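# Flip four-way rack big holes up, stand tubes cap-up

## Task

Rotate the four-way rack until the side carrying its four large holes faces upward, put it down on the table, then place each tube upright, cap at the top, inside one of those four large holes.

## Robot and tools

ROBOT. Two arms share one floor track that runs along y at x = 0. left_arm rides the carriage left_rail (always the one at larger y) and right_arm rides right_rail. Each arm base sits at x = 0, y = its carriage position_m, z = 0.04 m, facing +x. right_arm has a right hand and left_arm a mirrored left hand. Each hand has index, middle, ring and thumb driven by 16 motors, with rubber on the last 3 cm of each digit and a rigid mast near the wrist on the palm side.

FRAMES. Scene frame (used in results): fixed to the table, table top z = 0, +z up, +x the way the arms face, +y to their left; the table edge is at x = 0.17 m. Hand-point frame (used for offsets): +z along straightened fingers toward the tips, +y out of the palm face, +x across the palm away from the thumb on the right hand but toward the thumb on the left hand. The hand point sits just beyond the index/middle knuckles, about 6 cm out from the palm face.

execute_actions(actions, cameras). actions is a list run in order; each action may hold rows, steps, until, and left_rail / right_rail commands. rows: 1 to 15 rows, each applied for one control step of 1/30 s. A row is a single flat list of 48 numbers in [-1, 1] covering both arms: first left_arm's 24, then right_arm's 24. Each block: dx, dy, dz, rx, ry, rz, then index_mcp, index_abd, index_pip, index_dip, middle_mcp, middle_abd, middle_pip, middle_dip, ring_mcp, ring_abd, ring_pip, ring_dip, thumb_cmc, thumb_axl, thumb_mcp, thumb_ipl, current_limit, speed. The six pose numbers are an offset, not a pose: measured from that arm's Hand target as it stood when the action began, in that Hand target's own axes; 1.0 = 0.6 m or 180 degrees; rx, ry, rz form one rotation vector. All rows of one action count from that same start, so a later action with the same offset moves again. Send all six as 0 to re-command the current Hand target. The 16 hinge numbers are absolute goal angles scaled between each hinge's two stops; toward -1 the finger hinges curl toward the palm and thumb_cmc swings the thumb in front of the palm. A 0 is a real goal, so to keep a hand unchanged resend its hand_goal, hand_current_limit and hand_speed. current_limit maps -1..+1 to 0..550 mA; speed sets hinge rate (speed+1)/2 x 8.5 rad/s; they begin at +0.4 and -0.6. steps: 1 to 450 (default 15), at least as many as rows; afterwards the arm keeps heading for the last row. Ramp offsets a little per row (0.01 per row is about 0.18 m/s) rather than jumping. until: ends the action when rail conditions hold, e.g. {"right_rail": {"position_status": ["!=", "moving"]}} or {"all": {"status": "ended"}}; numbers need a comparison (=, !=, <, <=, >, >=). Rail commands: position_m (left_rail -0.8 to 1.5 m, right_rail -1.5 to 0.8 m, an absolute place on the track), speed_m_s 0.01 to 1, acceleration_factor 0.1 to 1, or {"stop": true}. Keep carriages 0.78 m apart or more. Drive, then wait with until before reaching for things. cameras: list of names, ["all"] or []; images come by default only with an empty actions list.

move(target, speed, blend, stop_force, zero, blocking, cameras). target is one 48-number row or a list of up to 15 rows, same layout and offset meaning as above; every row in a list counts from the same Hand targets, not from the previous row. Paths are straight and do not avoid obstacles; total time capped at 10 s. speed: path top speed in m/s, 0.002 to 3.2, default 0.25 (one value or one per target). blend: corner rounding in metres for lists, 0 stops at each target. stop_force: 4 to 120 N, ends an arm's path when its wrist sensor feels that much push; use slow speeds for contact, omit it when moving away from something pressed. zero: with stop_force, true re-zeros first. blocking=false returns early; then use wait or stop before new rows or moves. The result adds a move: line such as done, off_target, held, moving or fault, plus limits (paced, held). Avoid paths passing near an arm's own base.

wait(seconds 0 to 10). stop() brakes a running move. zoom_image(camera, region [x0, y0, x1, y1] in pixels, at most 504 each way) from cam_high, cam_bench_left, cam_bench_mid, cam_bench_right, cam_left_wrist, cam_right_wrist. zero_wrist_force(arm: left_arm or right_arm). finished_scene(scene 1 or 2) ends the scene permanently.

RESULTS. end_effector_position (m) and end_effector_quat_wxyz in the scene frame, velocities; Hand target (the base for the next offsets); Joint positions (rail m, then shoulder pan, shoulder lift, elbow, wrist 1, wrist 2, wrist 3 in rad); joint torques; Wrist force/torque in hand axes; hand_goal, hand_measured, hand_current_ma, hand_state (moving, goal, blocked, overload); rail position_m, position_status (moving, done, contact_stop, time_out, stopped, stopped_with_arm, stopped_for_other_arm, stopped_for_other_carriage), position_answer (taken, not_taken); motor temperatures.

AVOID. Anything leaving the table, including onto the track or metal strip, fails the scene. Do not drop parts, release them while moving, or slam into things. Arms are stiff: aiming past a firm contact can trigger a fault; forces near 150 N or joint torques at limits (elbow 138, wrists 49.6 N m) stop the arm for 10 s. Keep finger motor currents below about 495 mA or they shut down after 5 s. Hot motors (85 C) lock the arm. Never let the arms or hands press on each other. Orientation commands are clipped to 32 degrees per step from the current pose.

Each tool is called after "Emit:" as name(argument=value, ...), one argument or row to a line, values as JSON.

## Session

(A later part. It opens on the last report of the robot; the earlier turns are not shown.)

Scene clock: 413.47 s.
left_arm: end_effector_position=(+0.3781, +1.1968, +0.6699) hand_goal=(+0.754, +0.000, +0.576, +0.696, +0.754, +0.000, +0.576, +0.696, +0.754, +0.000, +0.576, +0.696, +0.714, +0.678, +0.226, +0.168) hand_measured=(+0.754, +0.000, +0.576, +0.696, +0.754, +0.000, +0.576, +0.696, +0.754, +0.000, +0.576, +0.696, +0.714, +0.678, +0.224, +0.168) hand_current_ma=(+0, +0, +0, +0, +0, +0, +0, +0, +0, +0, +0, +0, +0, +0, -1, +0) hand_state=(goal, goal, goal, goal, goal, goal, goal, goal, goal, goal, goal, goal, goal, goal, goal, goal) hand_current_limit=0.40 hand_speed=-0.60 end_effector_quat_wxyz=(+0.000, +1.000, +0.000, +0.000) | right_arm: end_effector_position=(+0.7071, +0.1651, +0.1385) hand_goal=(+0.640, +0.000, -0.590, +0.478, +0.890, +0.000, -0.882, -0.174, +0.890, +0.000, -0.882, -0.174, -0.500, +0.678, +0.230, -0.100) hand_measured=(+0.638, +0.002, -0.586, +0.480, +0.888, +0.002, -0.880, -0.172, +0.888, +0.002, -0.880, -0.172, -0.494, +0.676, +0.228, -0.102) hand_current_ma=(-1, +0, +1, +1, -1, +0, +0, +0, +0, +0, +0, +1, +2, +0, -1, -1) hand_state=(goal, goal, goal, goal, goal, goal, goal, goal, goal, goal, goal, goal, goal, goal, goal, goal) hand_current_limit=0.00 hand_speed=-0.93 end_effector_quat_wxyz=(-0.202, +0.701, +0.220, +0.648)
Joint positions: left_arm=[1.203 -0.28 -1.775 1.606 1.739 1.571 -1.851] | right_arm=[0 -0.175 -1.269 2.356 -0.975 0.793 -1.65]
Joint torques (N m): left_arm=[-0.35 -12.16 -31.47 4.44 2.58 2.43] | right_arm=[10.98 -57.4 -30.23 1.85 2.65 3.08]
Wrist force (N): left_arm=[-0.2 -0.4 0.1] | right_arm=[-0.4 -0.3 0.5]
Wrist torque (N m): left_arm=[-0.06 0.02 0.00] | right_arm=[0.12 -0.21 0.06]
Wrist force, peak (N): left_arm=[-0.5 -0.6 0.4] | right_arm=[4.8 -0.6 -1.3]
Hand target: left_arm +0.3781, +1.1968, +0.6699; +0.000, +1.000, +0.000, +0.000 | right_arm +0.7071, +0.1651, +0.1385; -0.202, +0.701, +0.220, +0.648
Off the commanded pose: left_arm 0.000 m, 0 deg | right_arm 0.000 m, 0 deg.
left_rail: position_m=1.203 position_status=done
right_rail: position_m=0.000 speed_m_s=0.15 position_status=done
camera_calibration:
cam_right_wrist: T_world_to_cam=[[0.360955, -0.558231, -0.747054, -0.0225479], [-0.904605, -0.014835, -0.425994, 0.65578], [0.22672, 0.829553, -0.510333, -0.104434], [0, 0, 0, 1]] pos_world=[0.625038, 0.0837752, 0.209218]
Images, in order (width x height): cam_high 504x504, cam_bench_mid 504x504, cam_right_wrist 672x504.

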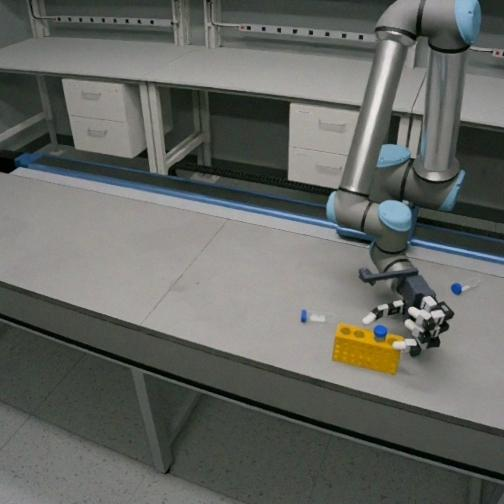

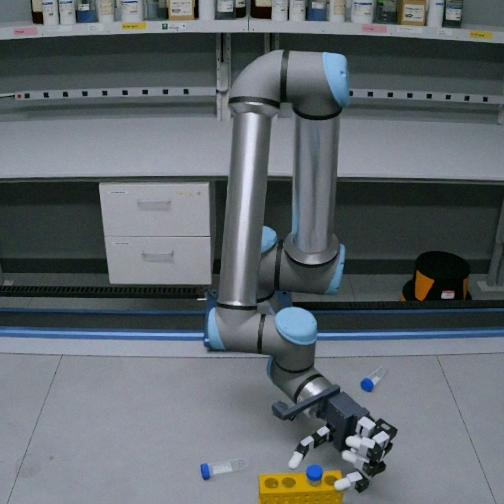

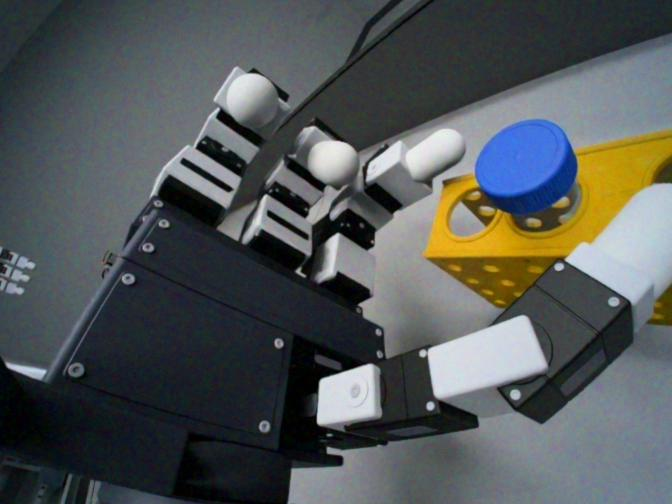

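Emit:
move(
  target=[0,0,0,0,0,0,0.754,0,0.576,0.696,0.754,0,0.576,0.696,0.754,0,0.576,0.696,0.714,0.678,0.226,0.168,0.4,-0.6,0.3283,0.0055,-0.0487,0,0,0,0.64,0,-0.591,0.478,0.89,0,-0.883,-0.174,0.89,0,-0.883,-0.174,-0.5,0.677,0.23,-0.1,0.0,-0.93],
  speed=0.2,
  cameras=["cam_high","cam_bench_mid","cam_bench_left"],
)

Emit:
zoom_image(
  camera="cam_bench_mid",
  region=[180, 444, 350, 504],
)

Emit:
zoom_image(
  camera="cam_high",
  region=[290, 270, 420, 380],
)

Scene clock: 429.23 s.
left_arm: end_effector_position=(+0.3781, +1.1968, +0.6699) hand_goal=(+0.754, +0.000, +0.576, +0.696, +0.754, +0.000, +0.576, +0.696, +0.754, +0.000, +0.576, +0.696, +0.714, +0.678, +0.226, +0.168) hand_measured=(+0.754, +0.000, +0.576, +0.696, +0.754, +0.000, +0.576, +0.696, +0.754, +0.000, +0.576, +0.696, +0.714, +0.678, +0.224, +0.168) hand_current_ma=(+0, +0, +0, +0, +0, +0, +0, +0, +0, +0, +0, +0, +0, +0, -1, +0) hand_state=(goal, goal, goal, goal, goal, goal, goal, goal, goal, goal, goal, goal, goal, goal, goal, goal) hand_current_limit=0.40 hand_speed=-0.60 end_effector_quat_wxyz=(+0.000, +1.000, +0.000, +0.000) | right_arm: end_effector_position=(+0.6978, +0.1549, +0.3370) hand_goal=(+0.640, +0.000, -0.590, +0.478, +0.890, +0.000, -0.882, -0.174, +0.890, +0.000, -0.882, -0.174, -0.500, +0.678, +0.230, -0.100) hand_measured=(+0.638, +0.002, -0.586, +0.480, +0.888, +0.002, -0.880, -0.172, +0.888, +0.002, -0.880, -0.172, -0.492, +0.676, +0.228, -0.102) hand_current_ma=(-1, +0, +1, +1, -1, +0, +0, +0, +0, +0, +0, +1, +3, +0, -1, -1) hand_state=(goal, goal, goal, goal, goal, goal, goal, goal, goal, goal, goal, goal, goal, goal, goal, goal) hand_current_limit=0.00 hand_speed=-0.93 end_effector_quat_wxyz=(-0.202, +0.701, +0.220, +0.648)
Joint positions: left_arm=[1.203 -0.28 -1.775 1.606 1.739 1.571 -1.851] | right_arm=[0 -0.202 -1.615 2.24 -0.51 0.765 -1.655]
Joint torques (N m): left_arm=[-0.27 -13.85 -31.46 3.98 2.26 2.51] | right_arm=[-11.02 -42.29 -45.63 1.76 -3.38 -3.66]
Wrist force (N): left_arm=[-0.3 -0.4 -0.1] | right_arm=[-0.3 -0.4 0.2]
Wrist torque (N m): left_arm=[-0.04 0.02 -0.01] | right_arm=[0.00 -0.26 0.01]
Wrist force, peak (N): left_arm=[-0.7 -0.6 -0.5] | right_arm=[-0.6 0.1 1.2]
Hand target: left_arm +0.3781, +1.1968, +0.6699; +0.000, +1.000, +0.000, +0.000 | right_arm +0.6978, +0.1549, +0.3372; -0.202, +0.701, +0.220, +0.648
Off the commanded pose: left_arm 0.000 m, 0 deg | right_arm 0.000 m, 0 deg.
left_rail: position_m=1.203 position_status=done
right_rail: position_m=0.000 speed_m_s=0.15 position_status=done
move: done
Images, in order (width x height): cam_high 504x504, cam_bench_left 504x504, cam_bench_mid 504x504.

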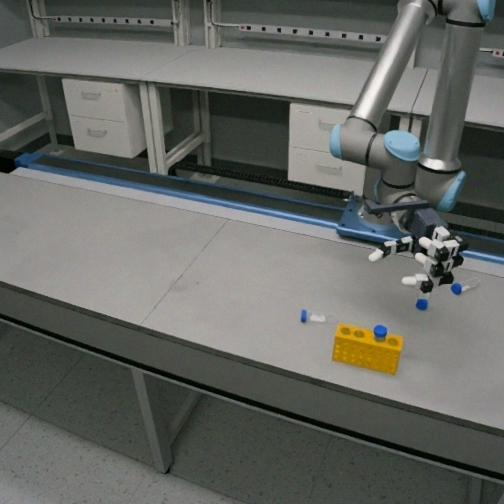

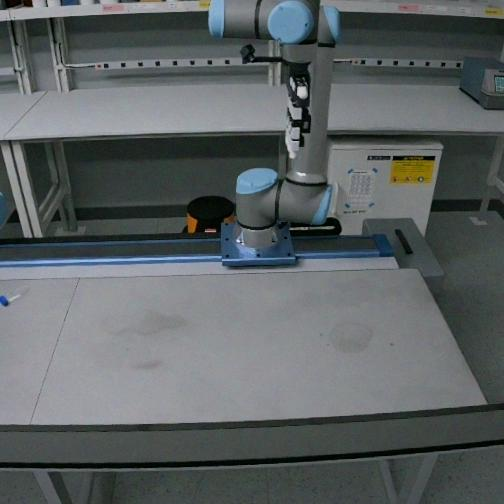

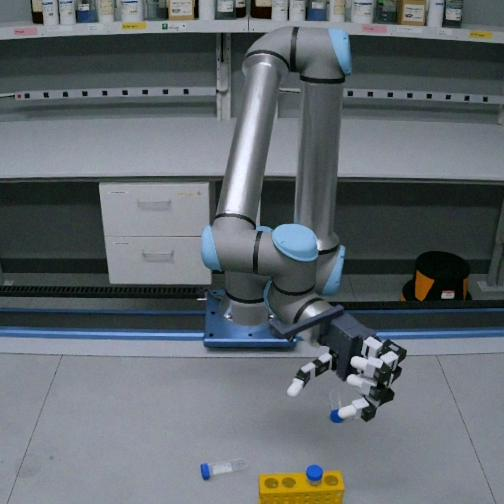

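Scaled by 2.965 from the camera's 504x504 image, which has a finer 720x720 frame.

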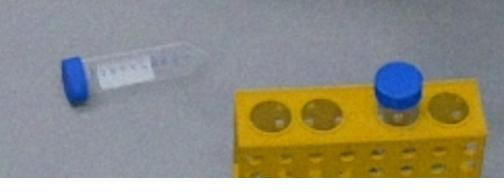

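Scaled by 3.877 from the camera's 504x504 image, which has a finer 720x720 frame.

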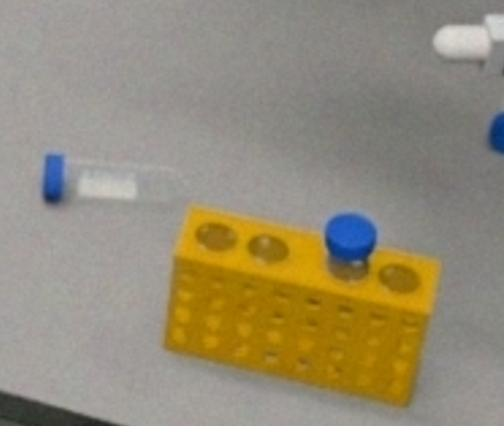

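Emit:
execute_actions(
  actions=[
    {"right_rail":{"position_m":-0.1,"speed_m_s":0.4,"acceleration_factor":0.4},"steps":90,"until":{"right_rail":{"position_status":["!=","moving"]}}},
  ],
)

Emit:
move(
  target=[
    [0,0,0,0,0,0,0.754,0,0.576,0.696,0.754,0,0.576,0.696,0.754,0,0.576,0.696,0.714,0.678,0.226,0.168,0.4,-0.6,-0.1607,-0.7037,-0.207,-0.029,-0.1468,0.4727,0.685,0,-0.591,0.478,0.89,0,-0.883,-0.174,0.89,0,-0.883,-0.174,-0.5,0.677,0.236,-0.081,0.0,-0.7],
    [0,0,0,0,0,0,0.754,0,0.576,0.696,0.754,0,0.576,0.696,0.754,0,0.576,0.696,0.714,0.678,0.226,0.168,0.4,-0.6,-0.41,-0.7042,-0.1871,-0.029,-0.1468,0.4727,0.685,0,-0.591,0.478,0.89,0,-0.883,-0.174,0.89,0,-0.883,-0.174,-0.5,0.677,0.236,-0.081,0.0,-0.7],
  ],
  speed=[0.35,0.2],
  cameras=["cam_high","cam_bench_mid","cam_right_wrist"],
)

Scene clock: 466.73 s.
left_arm: end_effector_position=(+0.3781, +1.1968, +0.6699) hand_goal=(+0.754, +0.000, +0.576, +0.696, +0.754, +0.000, +0.576, +0.696, +0.754, +0.000, +0.576, +0.696, +0.714, +0.678, +0.226, +0.168) hand_measured=(+0.754, +0.000, +0.576, +0.696, +0.754, +0.000, +0.576, +0.696, +0.754, +0.000, +0.576, +0.696, +0.714, +0.678, +0.224, +0.168) hand_current_ma=(+0, +0, +0, +0, +0, +0, +0, +0, +0, +0, +0, +0, +0, +0, -1, +0) hand_state=(goal, goal, goal, goal, goal, goal, goal, goal, goal, goal, goal, goal, goal, goal, goal, goal) hand_current_limit=0.40 hand_speed=-0.60 end_effector_quat_wxyz=(+0.000, +1.000, +0.000, +0.000) | right_arm: end_effector_position=(+0.6978, +0.0549, +0.3372) hand_goal=(+0.640, +0.000, -0.590, +0.478, +0.890, +0.000, -0.882, -0.174, +0.890, +0.000, -0.882, -0.174, -0.500, +0.678, +0.230, -0.100) hand_measured=(+0.638, +0.002, -0.586, +0.480, +0.888, +0.002, -0.880, -0.172, +0.888, +0.002, -0.880, -0.172, -0.492, +0.676, +0.228, -0.102) hand_current_ma=(+0, +0, +1, +1, +0, +0, +0, +0, +0, +0, +0, +1, +3, +0, -1, -1) hand_state=(goal, goal, goal, goal, goal, goal, goal, goal, goal, goal, goal, goal, goal, goal, goal, goal) hand_current_limit=0.00 hand_speed=-0.93 end_effector_quat_wxyz=(-0.202, +0.701, +0.220, +0.648)
Joint positions: left_arm=[1.203 -0.28 -1.775 1.606 1.739 1.571 -1.851] | right_arm=[-0.1 -0.202 -1.615 2.24 -0.51 0.765 -1.655]
Joint torques (N m): left_arm=[0.1 -12.32 -30.96 4.1 1.99 2.35] | right_arm=[-8.26 -37.02 -43.79 1.72 -1.52 -3.44]
Wrist force (N): left_arm=[-0.4 -0.5 0.0] | right_arm=[-0.2 -0.1 0.2]
Wrist torque (N m): left_arm=[-0.07 0.04 -0.01] | right_arm=[0.03 -0.26 0.02]
Wrist force, peak (N): left_arm=[-0.1 -0.3 -0.9] | right_arm=[-0.3 -1.1 1.1]
Hand target: left_arm +0.3781, +1.1968, +0.6699; +0.000, +1.000, +0.000, +0.000 | right_arm +0.6978, +0.0549, +0.3372; -0.202, +0.701, +0.220, +0.648
Off the commanded pose: left_arm 0.000 m, 0 deg | right_arm 0.000 m, 0 deg.
left_rail: position_m=1.203 position_status=done
right_rail: position_m=-0.100 speed_m_s=0.40 position_status=done

Scene clock: 471.17 s.
left_arm: end_effector_position=(+0.3781, +1.1968, +0.6699) hand_goal=(+0.754, +0.000, +0.576, +0.696, +0.754, +0.000, +0.576, +0.696, +0.754, +0.000, +0.576, +0.696, +0.714, +0.678, +0.226, +0.168) hand_measured=(+0.754, +0.000, +0.576, +0.696, +0.754, +0.000, +0.576, +0.696, +0.754, +0.000, +0.576, +0.696, +0.714, +0.678, +0.224, +0.168) hand_current_ma=(+0, +0, +0, +0, +0, +0, +0, +0, +0, +0, +0, +0, +0, +0, -1, +0) hand_state=(goal, goal, goal, goal, goal, goal, goal, goal, goal, goal, goal, goal, goal, goal, goal, goal) hand_current_limit=0.40 hand_speed=-0.60 end_effector_quat_wxyz=(+0.000, +1.000, +0.000, +0.000) | right_arm: end_effector_position=(+0.3491, +0.3269, +0.1007) hand_goal=(+0.686, +0.000, -0.590, +0.478, +0.890, +0.000, -0.882, -0.174, +0.890, +0.000, -0.882, -0.174, -0.500, +0.678, +0.236, -0.080) hand_measured=(+0.682, +0.002, -0.586, +0.480, +0.886, +0.002, -0.880, -0.172, +0.886, +0.002, -0.880, -0.172, -0.498, +0.676, +0.234, -0.082) hand_current_ma=(-2, +0, +1, +1, -2, +0, +0, +0, -1, +0, +0, +1, +0, +0, -1, -1) hand_state=(goal, goal, goal, goal, goal, goal, goal, goal, goal, goal, goal, goal, goal, goal, goal, goal) hand_current_limit=0.00 hand_speed=-0.70 end_effector_quat_wxyz=(-0.503, +0.789, -0.298, +0.189)
Joint positions: left_arm=[1.203 -0.28 -1.775 1.606 1.739 1.571 -1.851] | right_arm=[-0.1 0.341 -1.542 2.436 -0.403 1.112 -0.23]
Joint torques (N m): left_arm=[1.29 -13.7 -31.04 4.49 2.23 2.22] | right_arm=[10.81 -13.02 -23.01 -3.15 2.84 4.07]
Wrist force (N): left_arm=[-0.2 -0.5 0.0] | right_arm=[0.2 0.2 0.3]
Wrist torque (N m): left_arm=[-0.07 0.02 -0.01] | right_arm=[-0.18 -0.06 -0.09]
Wrist force, peak (N): left_arm=[-0.6 -0.8 -0.2] | right_arm=[0.0 1.4 1.4]
Hand target: left_arm +0.3781, +1.1968, +0.6699; +0.000, +1.000, +0.000, +0.000 | right_arm +0.3491, +0.3270, +0.1005; -0.503, +0.789, -0.298, +0.189
Off the commanded pose: left_arm 0.000 m, 0 deg | right_arm 0.000 m, 0 deg.
left_rail: position_m=1.203 position_status=done
right_rail: position_m=-0.100 speed_m_s=0.40 position_status=done
move: done
camera_calibration:
cam_right_wrist: T_world_to_cam=[[-0.724616, 0.308561, -0.616216, 0.25114], [-0.650051, -0.00912119, 0.759836, 0.108079], [0.228835, 0.951161, 0.20719, -0.289534], [0, 0, 0, 1]] pos_world=[0.318492, 0.198887, 0.132623]
Images, in order (width x height): cam_high 504x504, cam_bench_mid 504x504, cam_right_wrist 672x504.

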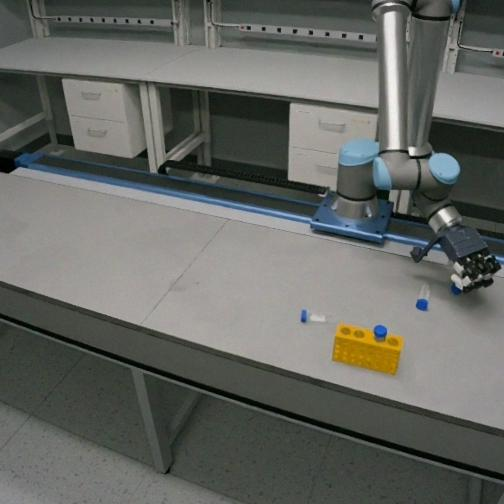

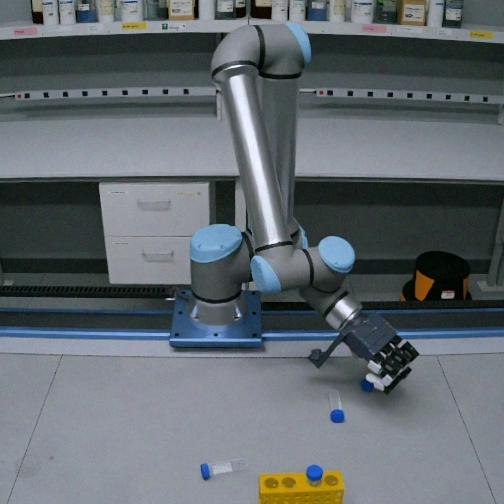

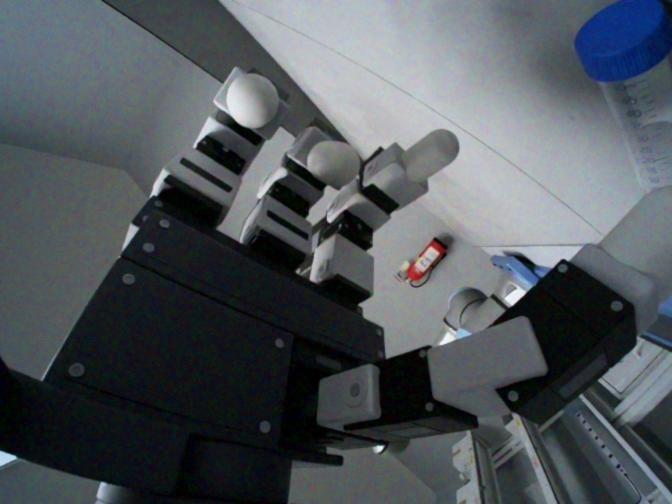

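Emit:
zoom_image(
  camera="cam_right_wrist",
  region=[552, 0, 672, 200],
)

Scaled by 2.520 from the camera's 672x504 image, which has a finer 960x720 frame.

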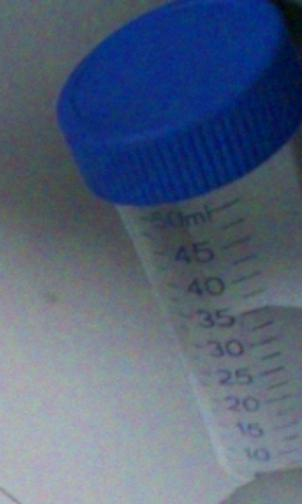

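Emit:
move(
  target=[0,0,0,0,0,0,0.754,0,0.576,0.696,0.754,0,0.576,0.696,0.754,0,0.576,0.696,0.714,0.678,0.226,0.168,0.4,-0.6,0.0058,0.1042,0.0467,0,0,0,0.685,0,-0.591,0.478,0.89,0,-0.883,-0.174,0.89,0,-0.883,-0.174,-0.5,0.677,0.236,-0.081,0.0,-0.7],
  speed=0.08,
  stop_force=6,
  cameras=["cam_bench_mid","cam_right_wrist"],
)

Emit:
zoom_image(
  camera="cam_right_wrist",
  region=[470, 120, 640, 280],
)

Scene clock: 486.77 s.
left_arm: end_effector_position=(+0.3781, +1.1968, +0.6699) hand_goal=(+0.754, +0.000, +0.576, +0.696, +0.754, +0.000, +0.576, +0.696, +0.754, +0.000, +0.576, +0.696, +0.714, +0.678, +0.226, +0.168) hand_measured=(+0.754, +0.000, +0.576, +0.696, +0.754, +0.000, +0.576, +0.696, +0.754, +0.000, +0.576, +0.696, +0.714, +0.678, +0.224, +0.168) hand_current_ma=(+0, +0, +0, +0, +0, +0, +0, +0, +0, +0, +0, +0, +0, +0, -1, +0) hand_state=(goal, goal, goal, goal, goal, goal, goal, goal, goal, goal, goal, goal, goal, goal, goal, goal) hand_current_limit=0.40 hand_speed=-0.60 end_effector_quat_wxyz=(+0.000, +1.000, +0.000, +0.000) | right_arm: end_effector_position=(+0.3509, +0.3240, +0.0320) hand_goal=(+0.686, +0.000, -0.590, +0.478, +0.890, +0.000, -0.882, -0.174, +0.890, +0.000, -0.882, -0.174, -0.500, +0.678, +0.236, -0.080) hand_measured=(+0.682, +0.002, -0.586, +0.480, +0.886, +0.002, -0.880, -0.172, +0.886, +0.002, -0.880, -0.172, -0.498, +0.676, +0.234, -0.082) hand_current_ma=(-2, +0, +1, +1, -2, +0, +0, +0, -1, +0, +0, +1, +0, +0, -1, -1) hand_state=(goal, goal, goal, goal, goal, goal, goal, goal, goal, goal, goal, goal, goal, goal, goal, goal) hand_current_limit=0.00 hand_speed=-0.70 end_effector_quat_wxyz=(-0.503, +0.789, -0.298, +0.189)
Joint positions: left_arm=[1.203 -0.28 -1.775 1.606 1.739 1.571 -1.851] | right_arm=[-0.1 0.33 -1.394 2.478 -0.591 1.102 -0.236]
Joint torques (N m): left_arm=[1 -14.09 -31.13 4.3 2.48 2.08] | right_arm=[-11.64 -16.62 -14.34 -3.11 -3.18 4.02]
Wrist force (N): left_arm=[-0.3 -0.4 -0.2] | right_arm=[0.9 0.8 0.4]
Wrist torque (N m): left_arm=[-0.04 0.03 -0.01] | right_arm=[-0.19 -0.12 0.21]
Wrist force, peak (N): left_arm=[-0.4 -0.7 -0.1] | right_arm=[-0.1 1.3 0.2]
Hand target: left_arm +0.3781, +1.1968, +0.6699; +0.000, +1.000, +0.000, +0.000 | right_arm +0.3509, +0.3240, +0.0320; -0.503, +0.789, -0.298, +0.189
Off the commanded pose: left_arm 0.000 m, 0 deg | right_arm 0.000 m, 0 deg.
left_rail: position_m=1.203 position_status=done
right_rail: position_m=-0.100 speed_m_s=0.40 position_status=done
move: done
camera_calibration:
cam_right_wrist: T_world_to_cam=[[-0.72463, 0.308591, -0.616184, 0.211074], [-0.650028, -0.0091338, 0.759855, 0.161482], [0.228857, 0.951151, 0.207212, -0.272982], [0, 0, 0, 1]] pos_world=[0.320392, 0.195987, 0.0639227]
Images, in order (width x height): cam_bench_mid 504x504, cam_right_wrist 672x504.

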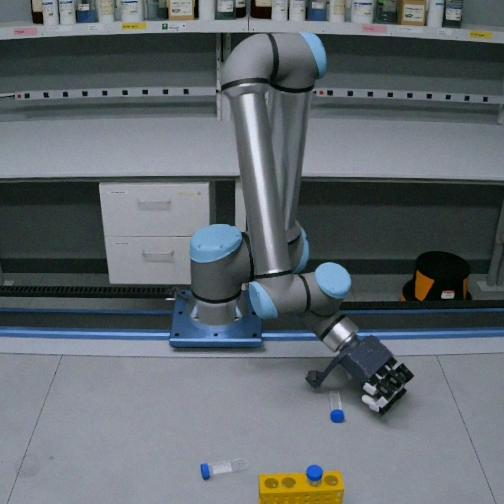

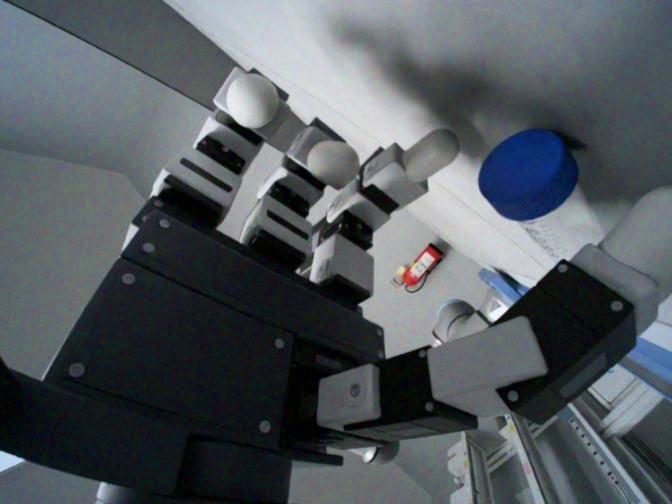

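Scaled by 2.965 from the camera's 672x504 image, which has a finer 960x720 frame.

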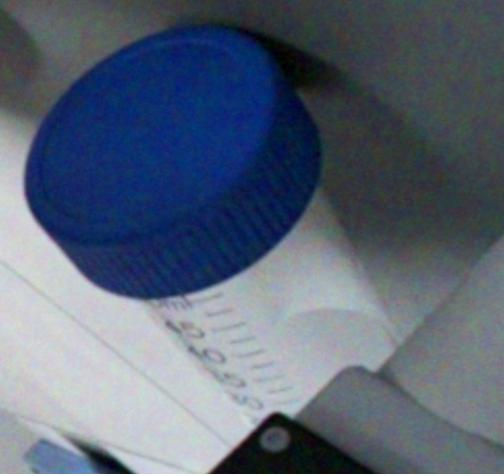

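Emit:
zoom_image(
  camera="cam_right_wrist",
  region=[510, 180, 620, 270],
)

Scaled by 4.582 from the camera's 672x504 image, which has a finer 960x720 frame.

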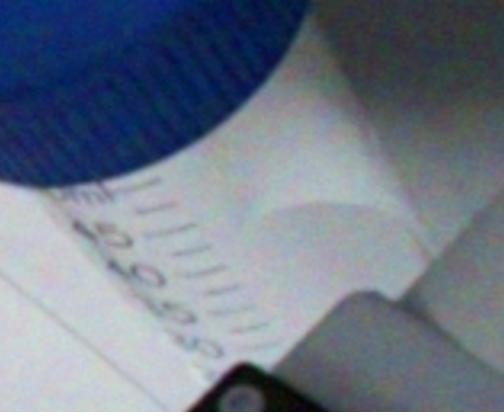

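Emit:
execute_actions(
  actions=[
    {"rows":[[0,0,0,0,0,0,0.754,0,0.576,0.696,0.754,0,0.576,0.696,0.754,0,0.576,0.696,0.714,0.678,0.226,0.168,0.4,-0.6,-0.0014,-0.0003,0.0008,0,-0.0088,-0.0041,0.685,0,-0.591,0.478,0.89,0,-0.883,-0.174,0.89,0,-0.883,-0.174,-0.5,0.677,0.236,-0.081,0.0,-0.7],[0,0,0,0,0,0,0.754,0,0.576,0.696,0.754,0,0.576,0.696,0.754,0,0.576,0.696,0.714,0.678,0.226,0.168,0.4,-0.6,-0.0028,-0.0007,0.0016,0,-0.0176,-0.0082,0.685,0,-0.591,0.478,0.89,0,-0.883,-0.174,0.89,0,-0.883,-0.174,-0.5,0.677,0.236,-0.081,0.0,-0.7]],"steps":25},
    {"rows":[[0,0,0,0,0,0,0.754,0,0.576,0.696,0.754,0,0.576,0.696,0.754,0,0.576,0.696,0.714,0.678,0.226,0.168,0.4,-0.6,0,0,0,0,0,0,0.425,0,-0.591,0.478,0.89,0,-0.883,-0.174,0.89,0,-0.883,-0.174,-0.5,0.677,0.169,-0.168,0.0,-0.85]],"steps":30},
    {"rows":[[0,0,0,0,0,0,0.754,0,0.576,0.696,0.754,0,0.576,0.696,0.754,0,0.576,0.696,0.714,0.678,0.226,0.168,0.4,-0.6,0,0,0,0,0,0,0.233,0,-0.591,0.478,0.89,0,-0.883,-0.174,0.89,0,-0.883,-0.174,-0.5,0.677,0.056,-0.286,0.0,-0.9]],"steps":70},
  ],
  cameras=["cam_right_wrist","cam_bench_mid"],
)

Emit:
zoom_image(
  camera="cam_right_wrist",
  region=[440, 80, 640, 280],
)

Scene clock: 505.63 s.
left_arm: end_effector_position=(+0.3781, +1.1968, +0.6699) hand_goal=(+0.754, +0.000, +0.576, +0.696, +0.754, +0.000, +0.576, +0.696, +0.754, +0.000, +0.576, +0.696, +0.714, +0.678, +0.226, +0.168) hand_measured=(+0.754, +0.000, +0.576, +0.696, +0.754, +0.000, +0.576, +0.696, +0.754, +0.000, +0.576, +0.696, +0.714, +0.678, +0.224, +0.168) hand_current_ma=(+0, +0, +0, +0, +0, +0, +0, +0, +0, +0, +0, +0, +0, +0, -1, +0) hand_state=(goal, goal, goal, goal, goal, goal, goal, goal, goal, goal, goal, goal, goal, goal, goal, goal) hand_current_limit=0.40 hand_speed=-0.60 end_effector_quat_wxyz=(+0.000, +1.000, +0.000, +0.000) | right_arm: end_effector_position=(+0.3504, +0.3259, +0.0320) hand_goal=(+0.234, +0.000, -0.590, +0.478, +0.890, +0.000, -0.882, -0.174, +0.890, +0.000, -0.882, -0.174, -0.500, +0.678, +0.056, -0.286) hand_measured=(+0.380, +0.002, -0.566, +0.482, +0.884, +0.002, -0.880, -0.172, +0.886, +0.002, -0.880, -0.172, -0.504, +0.676, +0.136, -0.236) hand_current_ma=(+275, +0, +19, +1, -2, +0, +0, +0, -1, +0, +0, +1, -1, +0, +227, +109) hand_state=(blocked, goal, blocked, goal, goal, goal, goal, goal, goal, goal, goal, goal, goal, goal, blocked, blocked) hand_current_limit=0.00 hand_speed=-0.90 end_effector_quat_wxyz=(-0.509, +0.798, -0.274, +0.173)
Joint positions: left_arm=[1.203 -0.28 -1.775 1.606 1.739 1.571 -1.851] | right_arm=[-0.1 0.308 -1.384 2.469 -0.569 1.03 -0.282]
Joint torques (N m): left_arm=[-1.34 -13.5 -30.95 4.3 2.25 2.24] | right_arm=[-10.02 -20.31 -18.36 3.36 -2.43 -2.99]
Wrist force (N): left_arm=[-0.2 0.0 -0.2] | right_arm=[1.3 -1.7 0.1]
Wrist torque (N m): left_arm=[0.02 0.01 -0.01] | right_arm=[-0.35 -0.14 0.23]
Wrist force, peak (N): left_arm=[-0.5 -0.6 -0.3] | right_arm=[2.1 -1.4 -0.4]
Hand target: left_arm +0.3781, +1.1968, +0.6699; +0.000, +1.000, +0.000, +0.000 | right_arm +0.3504, +0.3259, +0.0320; -0.509, +0.798, -0.274, +0.173
Off the commanded pose: left_arm 0.000 m, 0 deg | right_arm 0.000 m, 0 deg.
left_rail: position_m=1.203 position_status=done
right_rail: position_m=-0.100 speed_m_s=0.40 position_status=done
camera_calibration:
cam_right_wrist: T_world_to_cam=[[-0.742071, 0.263845, -0.616211, 0.230719], [-0.648311, -0.0488631, 0.759806, 0.173412], [0.170361, 0.963327, 0.207314, -0.258114], [0, 0, 0, 1]] pos_world=[0.327608, 0.196248, 0.063923]
Images, in order (width x height): cam_bench_mid 504x504, cam_right_wrist 672x504.

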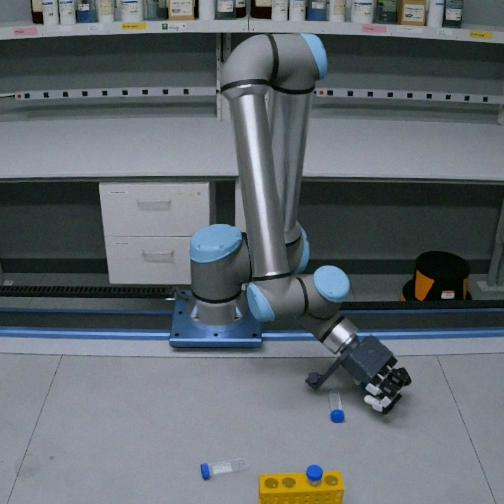

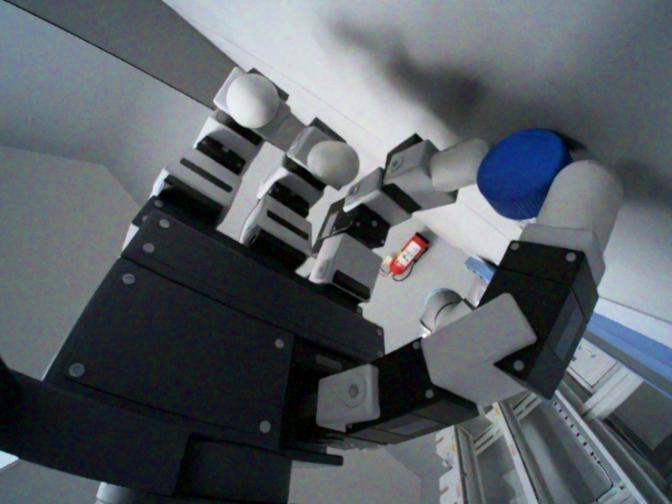

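Scaled by 2.520 from the camera's 672x504 image, which has a finer 960x720 frame.

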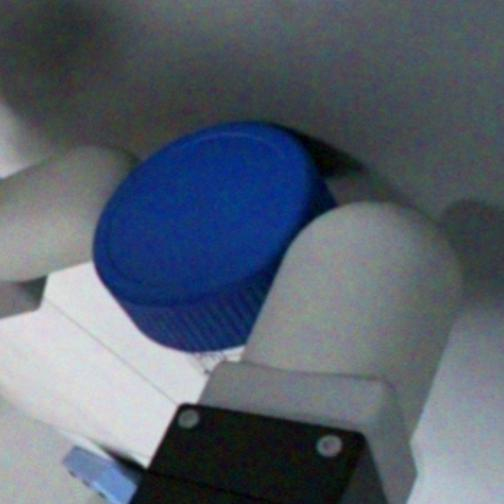

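Emit:
move(
  target=[
    [0,0,0,0,0,0,0.754,0,0.576,0.696,0.754,0,0.576,0.696,0.754,0,0.576,0.696,0.714,0.678,0.226,0.168,0.4,-0.6,-0.0006,-0.1784,-0.0833,0,0,0,0.233,0,-0.591,0.478,0.89,0,-0.883,-0.174,0.89,0,-0.883,-0.174,-0.5,0.677,0.056,-0.286,0.0,-0.9],
    [0,0,0,0,0,0,0.754,0,0.576,0.696,0.754,0,0.576,0.696,0.754,0,0.576,0.696,0.714,0.678,0.226,0.168,0.4,-0.6,0.9689,-0.3303,-0.3805,-0.1738,0.3739,-0.2446,0.233,0,-0.591,0.478,0.89,0,-0.883,-0.174,0.89,0,-0.883,-0.174,-0.5,0.677,0.056,-0.286,0.0,-0.9],
  ],
  speed=[0.12,0.3],
  blend=[0.02,0],
)

Emit:
execute_actions(
  actions=[
    {"right_rail":{"position_m":0.2},"steps":120,"until":{"right_rail":{"position_status":["!=","moving"]}}},
  ],
  cameras=["cam_high","cam_bench_mid","cam_right_wrist"],
)

Scene clock: 522.17 s.
left_arm: end_effector_position=(+0.3781, +1.1968, +0.6699) hand_goal=(+0.754, +0.000, +0.576, +0.696, +0.754, +0.000, +0.576, +0.696, +0.754, +0.000, +0.576, +0.696, +0.714, +0.678, +0.226, +0.168) hand_measured=(+0.754, +0.000, +0.576, +0.696, +0.754, +0.000, +0.576, +0.696, +0.754, +0.000, +0.576, +0.696, +0.714, +0.678, +0.224, +0.168) hand_current_ma=(+0, +0, +0, +0, +0, +0, +0, +0, +0, +0, +0, +0, +0, +0, -1, +0) hand_state=(goal, goal, goal, goal, goal, goal, goal, goal, goal, goal, goal, goal, goal, goal, goal, goal) hand_current_limit=0.40 hand_speed=-0.60 end_effector_quat_wxyz=(+0.000, +1.000, +0.000, +0.000) | right_arm: end_effector_position=(+0.7347, -0.1279, +0.3069) hand_goal=(+0.234, +0.000, -0.590, +0.478, +0.890, +0.000, -0.882, -0.174, +0.890, +0.000, -0.882, -0.174, -0.500, +0.678, +0.056, -0.286) hand_measured=(+0.378, +0.002, -0.556, +0.490, +0.884, +0.002, -0.880, -0.172, +0.886, +0.002, -0.880, -0.172, -0.496, +0.676, +0.136, -0.240) hand_current_ma=(+275, +0, +34, +6, -2, +0, +0, +0, -1, +0, +0, +1, +1, +0, +227, +97) hand_state=(blocked, goal, blocked, goal, goal, goal, goal, goal, goal, goal, goal, goal, goal, goal, blocked, blocked) hand_current_limit=0.00 hand_speed=-0.90 end_effector_quat_wxyz=(+0.033, +0.711, -0.236, +0.661)
Joint positions: left_arm=[1.203 -0.28 -1.775 1.606 1.739 1.571 -1.851] | right_arm=[-0.1 -0.084 -1.45 2.062 -0.484 1.854 -1.265]
Joint torques (N m): left_arm=[0.77 -12.24 -29.63 4.5 2.13 2.28] | right_arm=[-10.63 -30.51 -45.72 -5.07 3.06 -3.47]
Wrist force (N): left_arm=[0.1 -0.2 -0.1] | right_arm=[0.0 0.1 0.9]
Wrist torque (N m): left_arm=[-0.02 -0.02 0.01] | right_arm=[-0.11 -0.36 0.18]
Wrist force, peak (N): left_arm=[-0.3 -0.8 0.2] | right_arm=[1.9 -1.3 -0.5]
Hand target: left_arm +0.3781, +1.1968, +0.6699; +0.000, +1.000, +0.000, +0.000 | right_arm +0.7348, -0.1280, +0.3069; +0.033, +0.711, -0.235, +0.662
Off the commanded pose: left_arm 0.000 m, 0 deg | right_arm 0.000 m, 0 deg.
left_rail: position_m=1.203 position_status=done
right_rail: position_m=-0.100 speed_m_s=0.40 position_status=done
move: done

Scene clock: 524.17 s.
left_arm: end_effector_position=(+0.3781, +1.1968, +0.6699) hand_goal=(+0.754, +0.000, +0.576, +0.696, +0.754, +0.000, +0.576, +0.696, +0.754, +0.000, +0.576, +0.696, +0.714, +0.678, +0.226, +0.168) hand_measured=(+0.754, +0.000, +0.576, +0.696, +0.754, +0.000, +0.576, +0.696, +0.754, +0.000, +0.576, +0.696, +0.714, +0.678, +0.224, +0.168) hand_current_ma=(+0, +0, +0, +0, +0, +0, +0, +0, +0, +0, +0, +0, +0, +0, -1, +0) hand_state=(goal, goal, goal, goal, goal, goal, goal, goal, goal, goal, goal, goal, goal, goal, goal, goal) hand_current_limit=0.40 hand_speed=-0.60 end_effector_quat_wxyz=(+0.000, +1.000, +0.000, +0.000) | right_arm: end_effector_position=(+0.7348, +0.1720, +0.3069) hand_goal=(+0.234, +0.000, -0.590, +0.478, +0.890, +0.000, -0.882, -0.174, +0.890, +0.000, -0.882, -0.174, -0.500, +0.678, +0.056, -0.286) hand_measured=(+0.378, +0.002, -0.556, +0.490, +0.884, +0.002, -0.880, -0.172, +0.886, +0.002, -0.880, -0.172, -0.496, +0.676, +0.136, -0.240) hand_current_ma=(+275, +0, +34, +6, -2, +0, +0, +0, -1, +0, +0, +1, +1, +0, +227, +97) hand_state=(blocked, goal, blocked, goal, goal, goal, goal, goal, goal, goal, goal, goal, goal, goal, blocked, blocked) hand_current_limit=0.00 hand_speed=-0.90 end_effector_quat_wxyz=(+0.033, +0.711, -0.235, +0.662)
Joint positions: left_arm=[1.203 -0.28 -1.775 1.606 1.739 1.571 -1.851] | right_arm=[0.2 -0.084 -1.45 2.062 -0.485 1.854 -1.265]
Joint torques (N m): left_arm=[-0.32 -11.65 -29.93 4.52 2.34 2.13] | right_arm=[-1.77 -33.96 -43.55 -4.11 3.26 -3.73]
Wrist force (N): left_arm=[-0.6 -0.7 -0.3] | right_arm=[0.2 0.2 0.9]
Wrist torque (N m): left_arm=[-0.08 0.06 -0.03] | right_arm=[-0.09 -0.38 0.19]
Wrist force, peak (N): left_arm=[-0.6 -0.7 -0.3] | right_arm=[0.5 1.4 0.7]
Hand target: left_arm +0.3781, +1.1968, +0.6699; +0.000, +1.000, +0.000, +0.000 | right_arm +0.7348, +0.1720, +0.3069; +0.033, +0.711, -0.235, +0.662
Off the commanded pose: left_arm 0.000 m, 0 deg | right_arm 0.000 m, 0 deg.
left_rail: position_m=1.203 position_status=done
right_rail: position_m=0.200 speed_m_s=0.40 position_status=done
camera_calibration:
cam_right_wrist: T_world_to_cam=[[-0.226488, -0.384668, -0.894837, 0.544249], [-0.478243, 0.844261, -0.241881, 0.235128], [0.84852, 0.373167, -0.37518, -0.450326], [0, 0, 0, 1]] pos_world=[0.617825, 0.178892, 0.374934]
Images, in order (width x height): cam_high 504x504, cam_bench_mid 504x504, cam_right_wrist 672x504.

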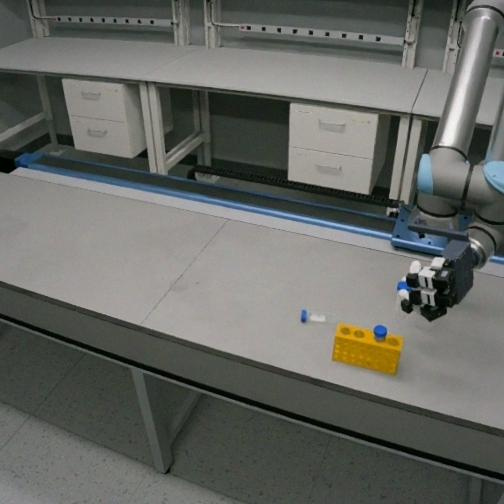

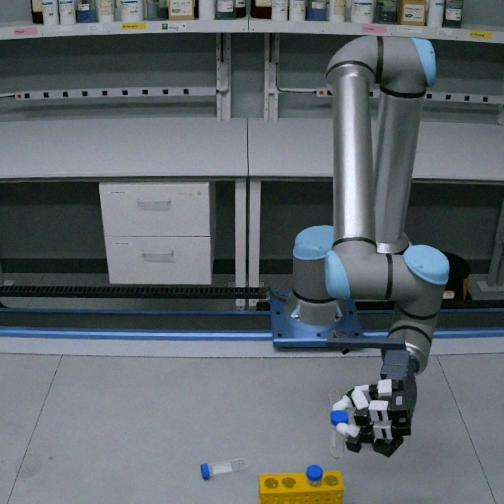

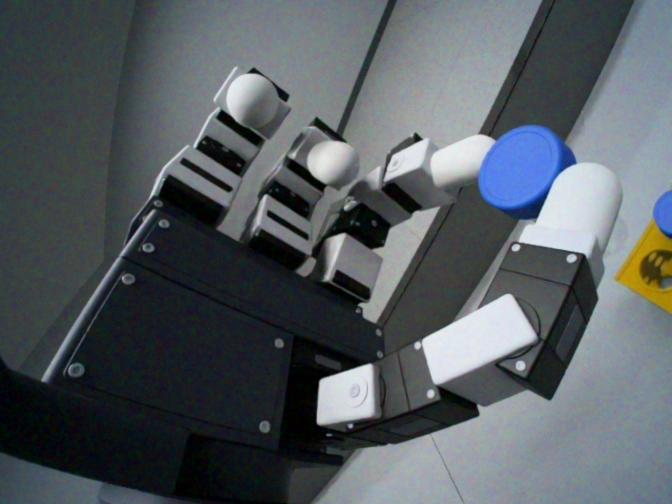

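Emit:
zoom_image(
  camera="cam_bench_mid",
  region=[300, 400, 380, 480],
)

Emit:
zoom_image(
  camera="cam_high",
  region=[370, 260, 450, 340],
)

Emit:
zoom_image(
  camera="cam_right_wrist",
  region=[562, 140, 672, 330],
)

Scaled by 6.300 from the camera's 504x504 image, which has a finer 720x720 frame.

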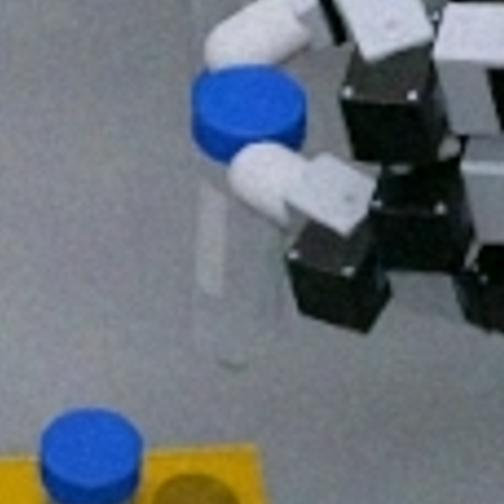

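Scaled by 6.300 from the camera's 504x504 image, which has a finer 720x720 frame.

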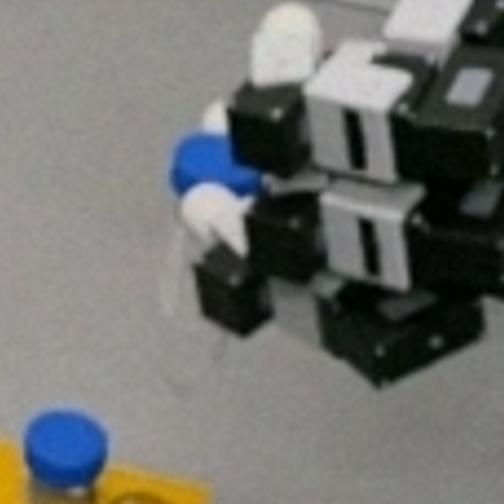

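Scaled by 2.653 from the camera's 672x504 image, which has a finer 960x720 frame.

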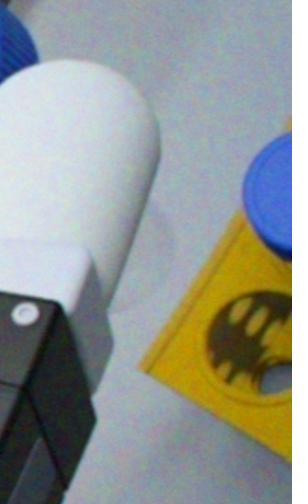

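Emit:
zoom_image(
  camera="cam_right_wrist",
  region=[582, 170, 652, 270],
)

Emit:
zoom_image(
  camera="cam_bench_mid",
  region=[320, 405, 360, 465],
)

Scaled by 5.040 from the camera's 672x504 image, which has a finer 960x720 frame.

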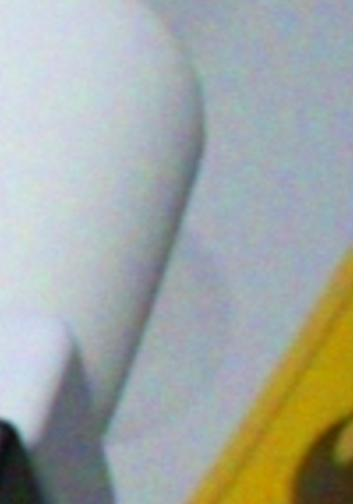

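Scaled by 8.400 from the camera's 504x504 image, which has a finer 720x720 frame.

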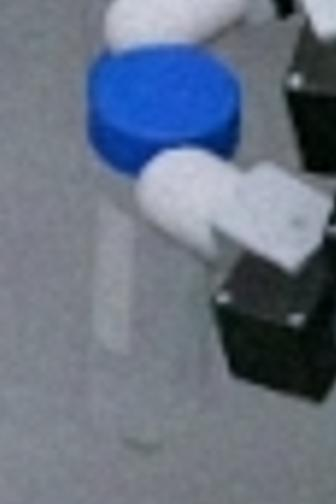

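Emit:
move(
  target=[0,0,0,0,0,0,0.754,0,0.576,0.696,0.754,0,0.576,0.696,0.754,0,0.576,0.696,0.714,0.678,0.226,0.168,0.4,-0.6,-0.1113,0.0267,0.016,-0.0061,-0.0104,-0.025,0.233,0,-0.591,0.478,0.89,0,-0.883,-0.174,0.89,0,-0.883,-0.174,-0.5,0.677,0.056,-0.286,0.0,-0.9],
  speed=0.1,
  cameras=["cam_high","cam_bench_mid","cam_right_wrist"],
)

Emit:
zoom_image(
  camera="cam_bench_mid",
  region=[290, 425, 360, 495],
)

Emit:
zoom_image(
  camera="cam_high",
  region=[360, 285, 430, 355],
)

Emit:
zoom_image(
  camera="cam_right_wrist",
  region=[582, 170, 672, 300],
)

Scene clock: 548.70 s.
left_arm: end_effector_position=(+0.3781, +1.1968, +0.6699) hand_goal=(+0.754, +0.000, +0.576, +0.696, +0.754, +0.000, +0.576, +0.696, +0.754, +0.000, +0.576, +0.696, +0.714, +0.678, +0.226, +0.168) hand_measured=(+0.754, +0.000, +0.576, +0.696, +0.754, +0.000, +0.576, +0.696, +0.754, +0.000, +0.576, +0.696, +0.714, +0.678, +0.224, +0.168) hand_current_ma=(+0, +0, +0, +0, +0, +0, +0, +0, +0, +0, +0, +0, +0, +0, -1, +0) hand_state=(goal, goal, goal, goal, goal, goal, goal, goal, goal, goal, goal, goal, goal, goal, goal, goal) hand_current_limit=0.40 hand_speed=-0.60 end_effector_quat_wxyz=(+0.000, +1.000, +0.000, +0.000) | right_arm: end_effector_position=(+0.7367, +0.1739, +0.2379) hand_goal=(+0.234, +0.000, -0.590, +0.478, +0.890, +0.000, -0.882, -0.174, +0.890, +0.000, -0.882, -0.174, -0.500, +0.678, +0.056, -0.286) hand_measured=(+0.378, +0.002, -0.556, +0.490, +0.884, +0.002, -0.880, -0.172, +0.886, +0.002, -0.880, -0.172, -0.496, +0.676, +0.136, -0.240) hand_current_ma=(+275, +0, +34, +6, -2, +0, +0, +0, -1, +0, +0, +1, +1, +0, +227, +97) hand_state=(blocked, goal, blocked, goal, goal, goal, goal, goal, goal, goal, goal, goal, goal, goal, blocked, blocked) hand_current_limit=0.00 hand_speed=-0.90 end_effector_quat_wxyz=(+0.062, +0.730, -0.214, +0.646)
Joint positions: left_arm=[1.203 -0.28 -1.775 1.606 1.739 1.571 -1.851] | right_arm=[0.2 -0.071 -1.352 2.093 -0.574 1.876 -1.33]
Joint torques (N m): left_arm=[-0.69 -11.2 -30.16 4.53 2.45 2.33] | right_arm=[16.38 -38.36 -28.55 -4.81 2.79 -3.82]
Wrist force (N): left_arm=[-0.3 -0.4 -0.4] | right_arm=[0.1 0.5 0.6]
Wrist torque (N m): left_arm=[-0.02 0.01 -0.01] | right_arm=[0.02 -0.32 0.19]
Wrist force, peak (N): left_arm=[-0.4 -0.8 -0.3] | right_arm=[-0.2 1.1 0.8]
Hand target: left_arm +0.3781, +1.1968, +0.6699; +0.000, +1.000, +0.000, +0.000 | right_arm +0.7367, +0.1739, +0.2377; +0.062, +0.730, -0.214, +0.646
Off the commanded pose: left_arm 0.000 m, 0 deg | right_arm 0.000 m, 0 deg.
left_rail: position_m=1.203 position_status=done
right_rail: position_m=0.200 speed_m_s=0.40 position_status=done
move: done
camera_calibration:
cam_right_wrist: T_world_to_cam=[[-0.28118, -0.437439, -0.854158, 0.523373], [-0.493963, 0.829074, -0.261985, 0.236766], [0.822763, 0.348257, -0.449197, -0.437642], [0, 0, 0, 1]] pos_world=[0.624191, 0.185059, 0.312484]
Images, in order (width x height): cam_high 504x504, cam_bench_mid 504x504, cam_right_wrist 672x504.

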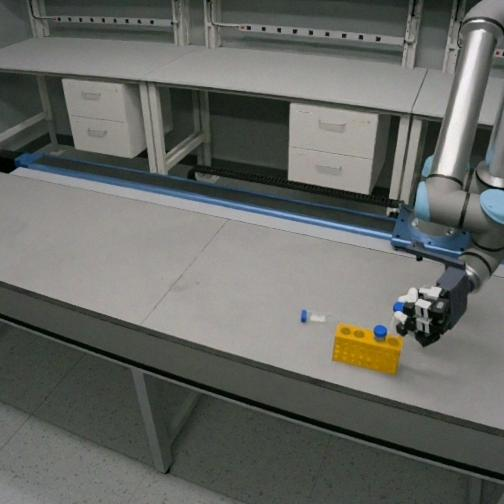

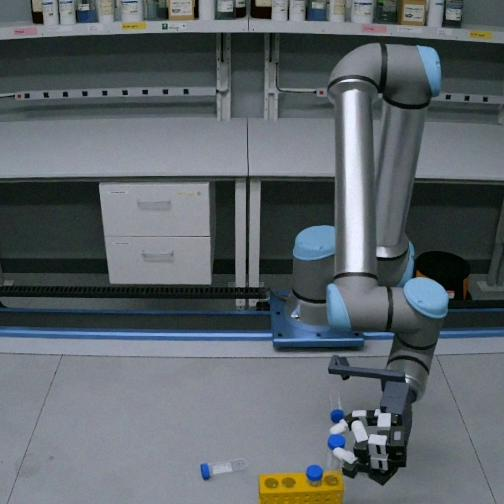

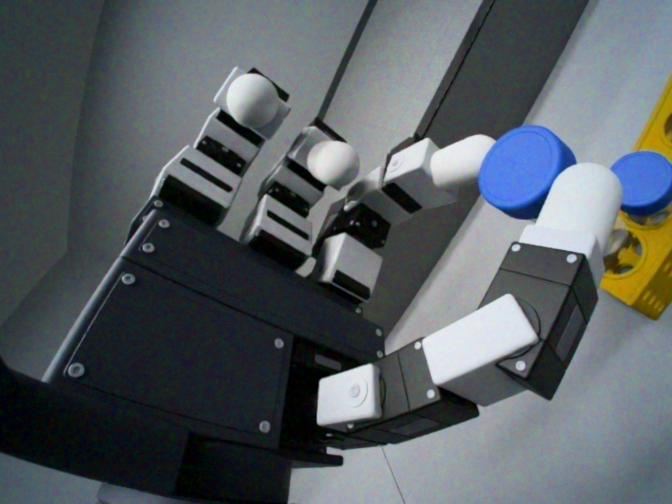

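Scaled by 7.200 from the camera's 504x504 image, which has a finer 720x720 frame.

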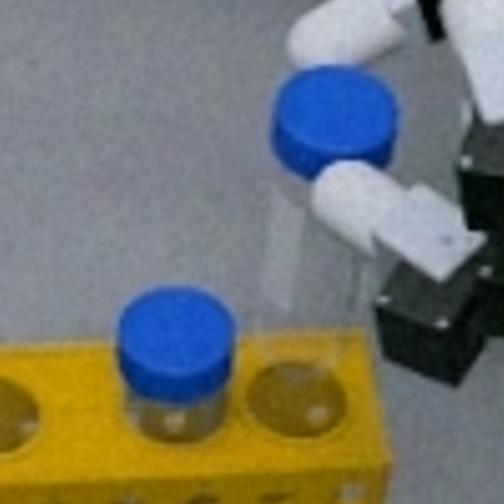

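Scaled by 7.200 from the camera's 504x504 image, which has a finer 720x720 frame.

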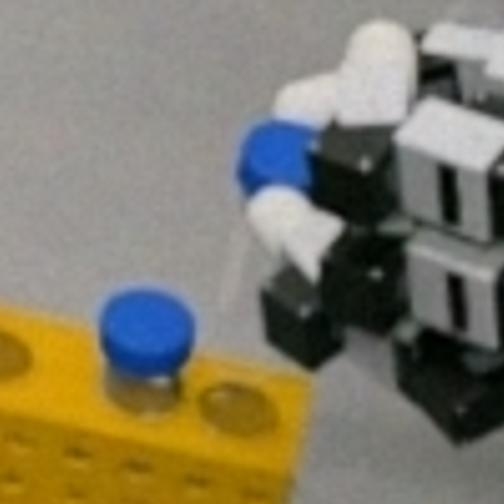

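Scaled by 3.877 from the camera's 672x504 image, which has a finer 960x720 frame.

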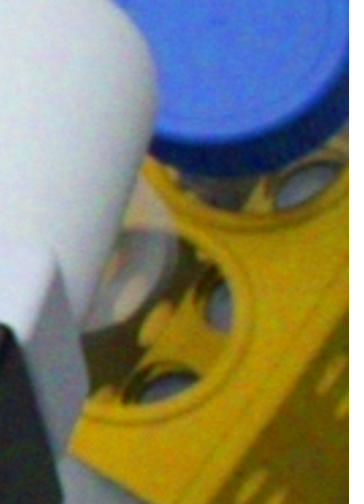

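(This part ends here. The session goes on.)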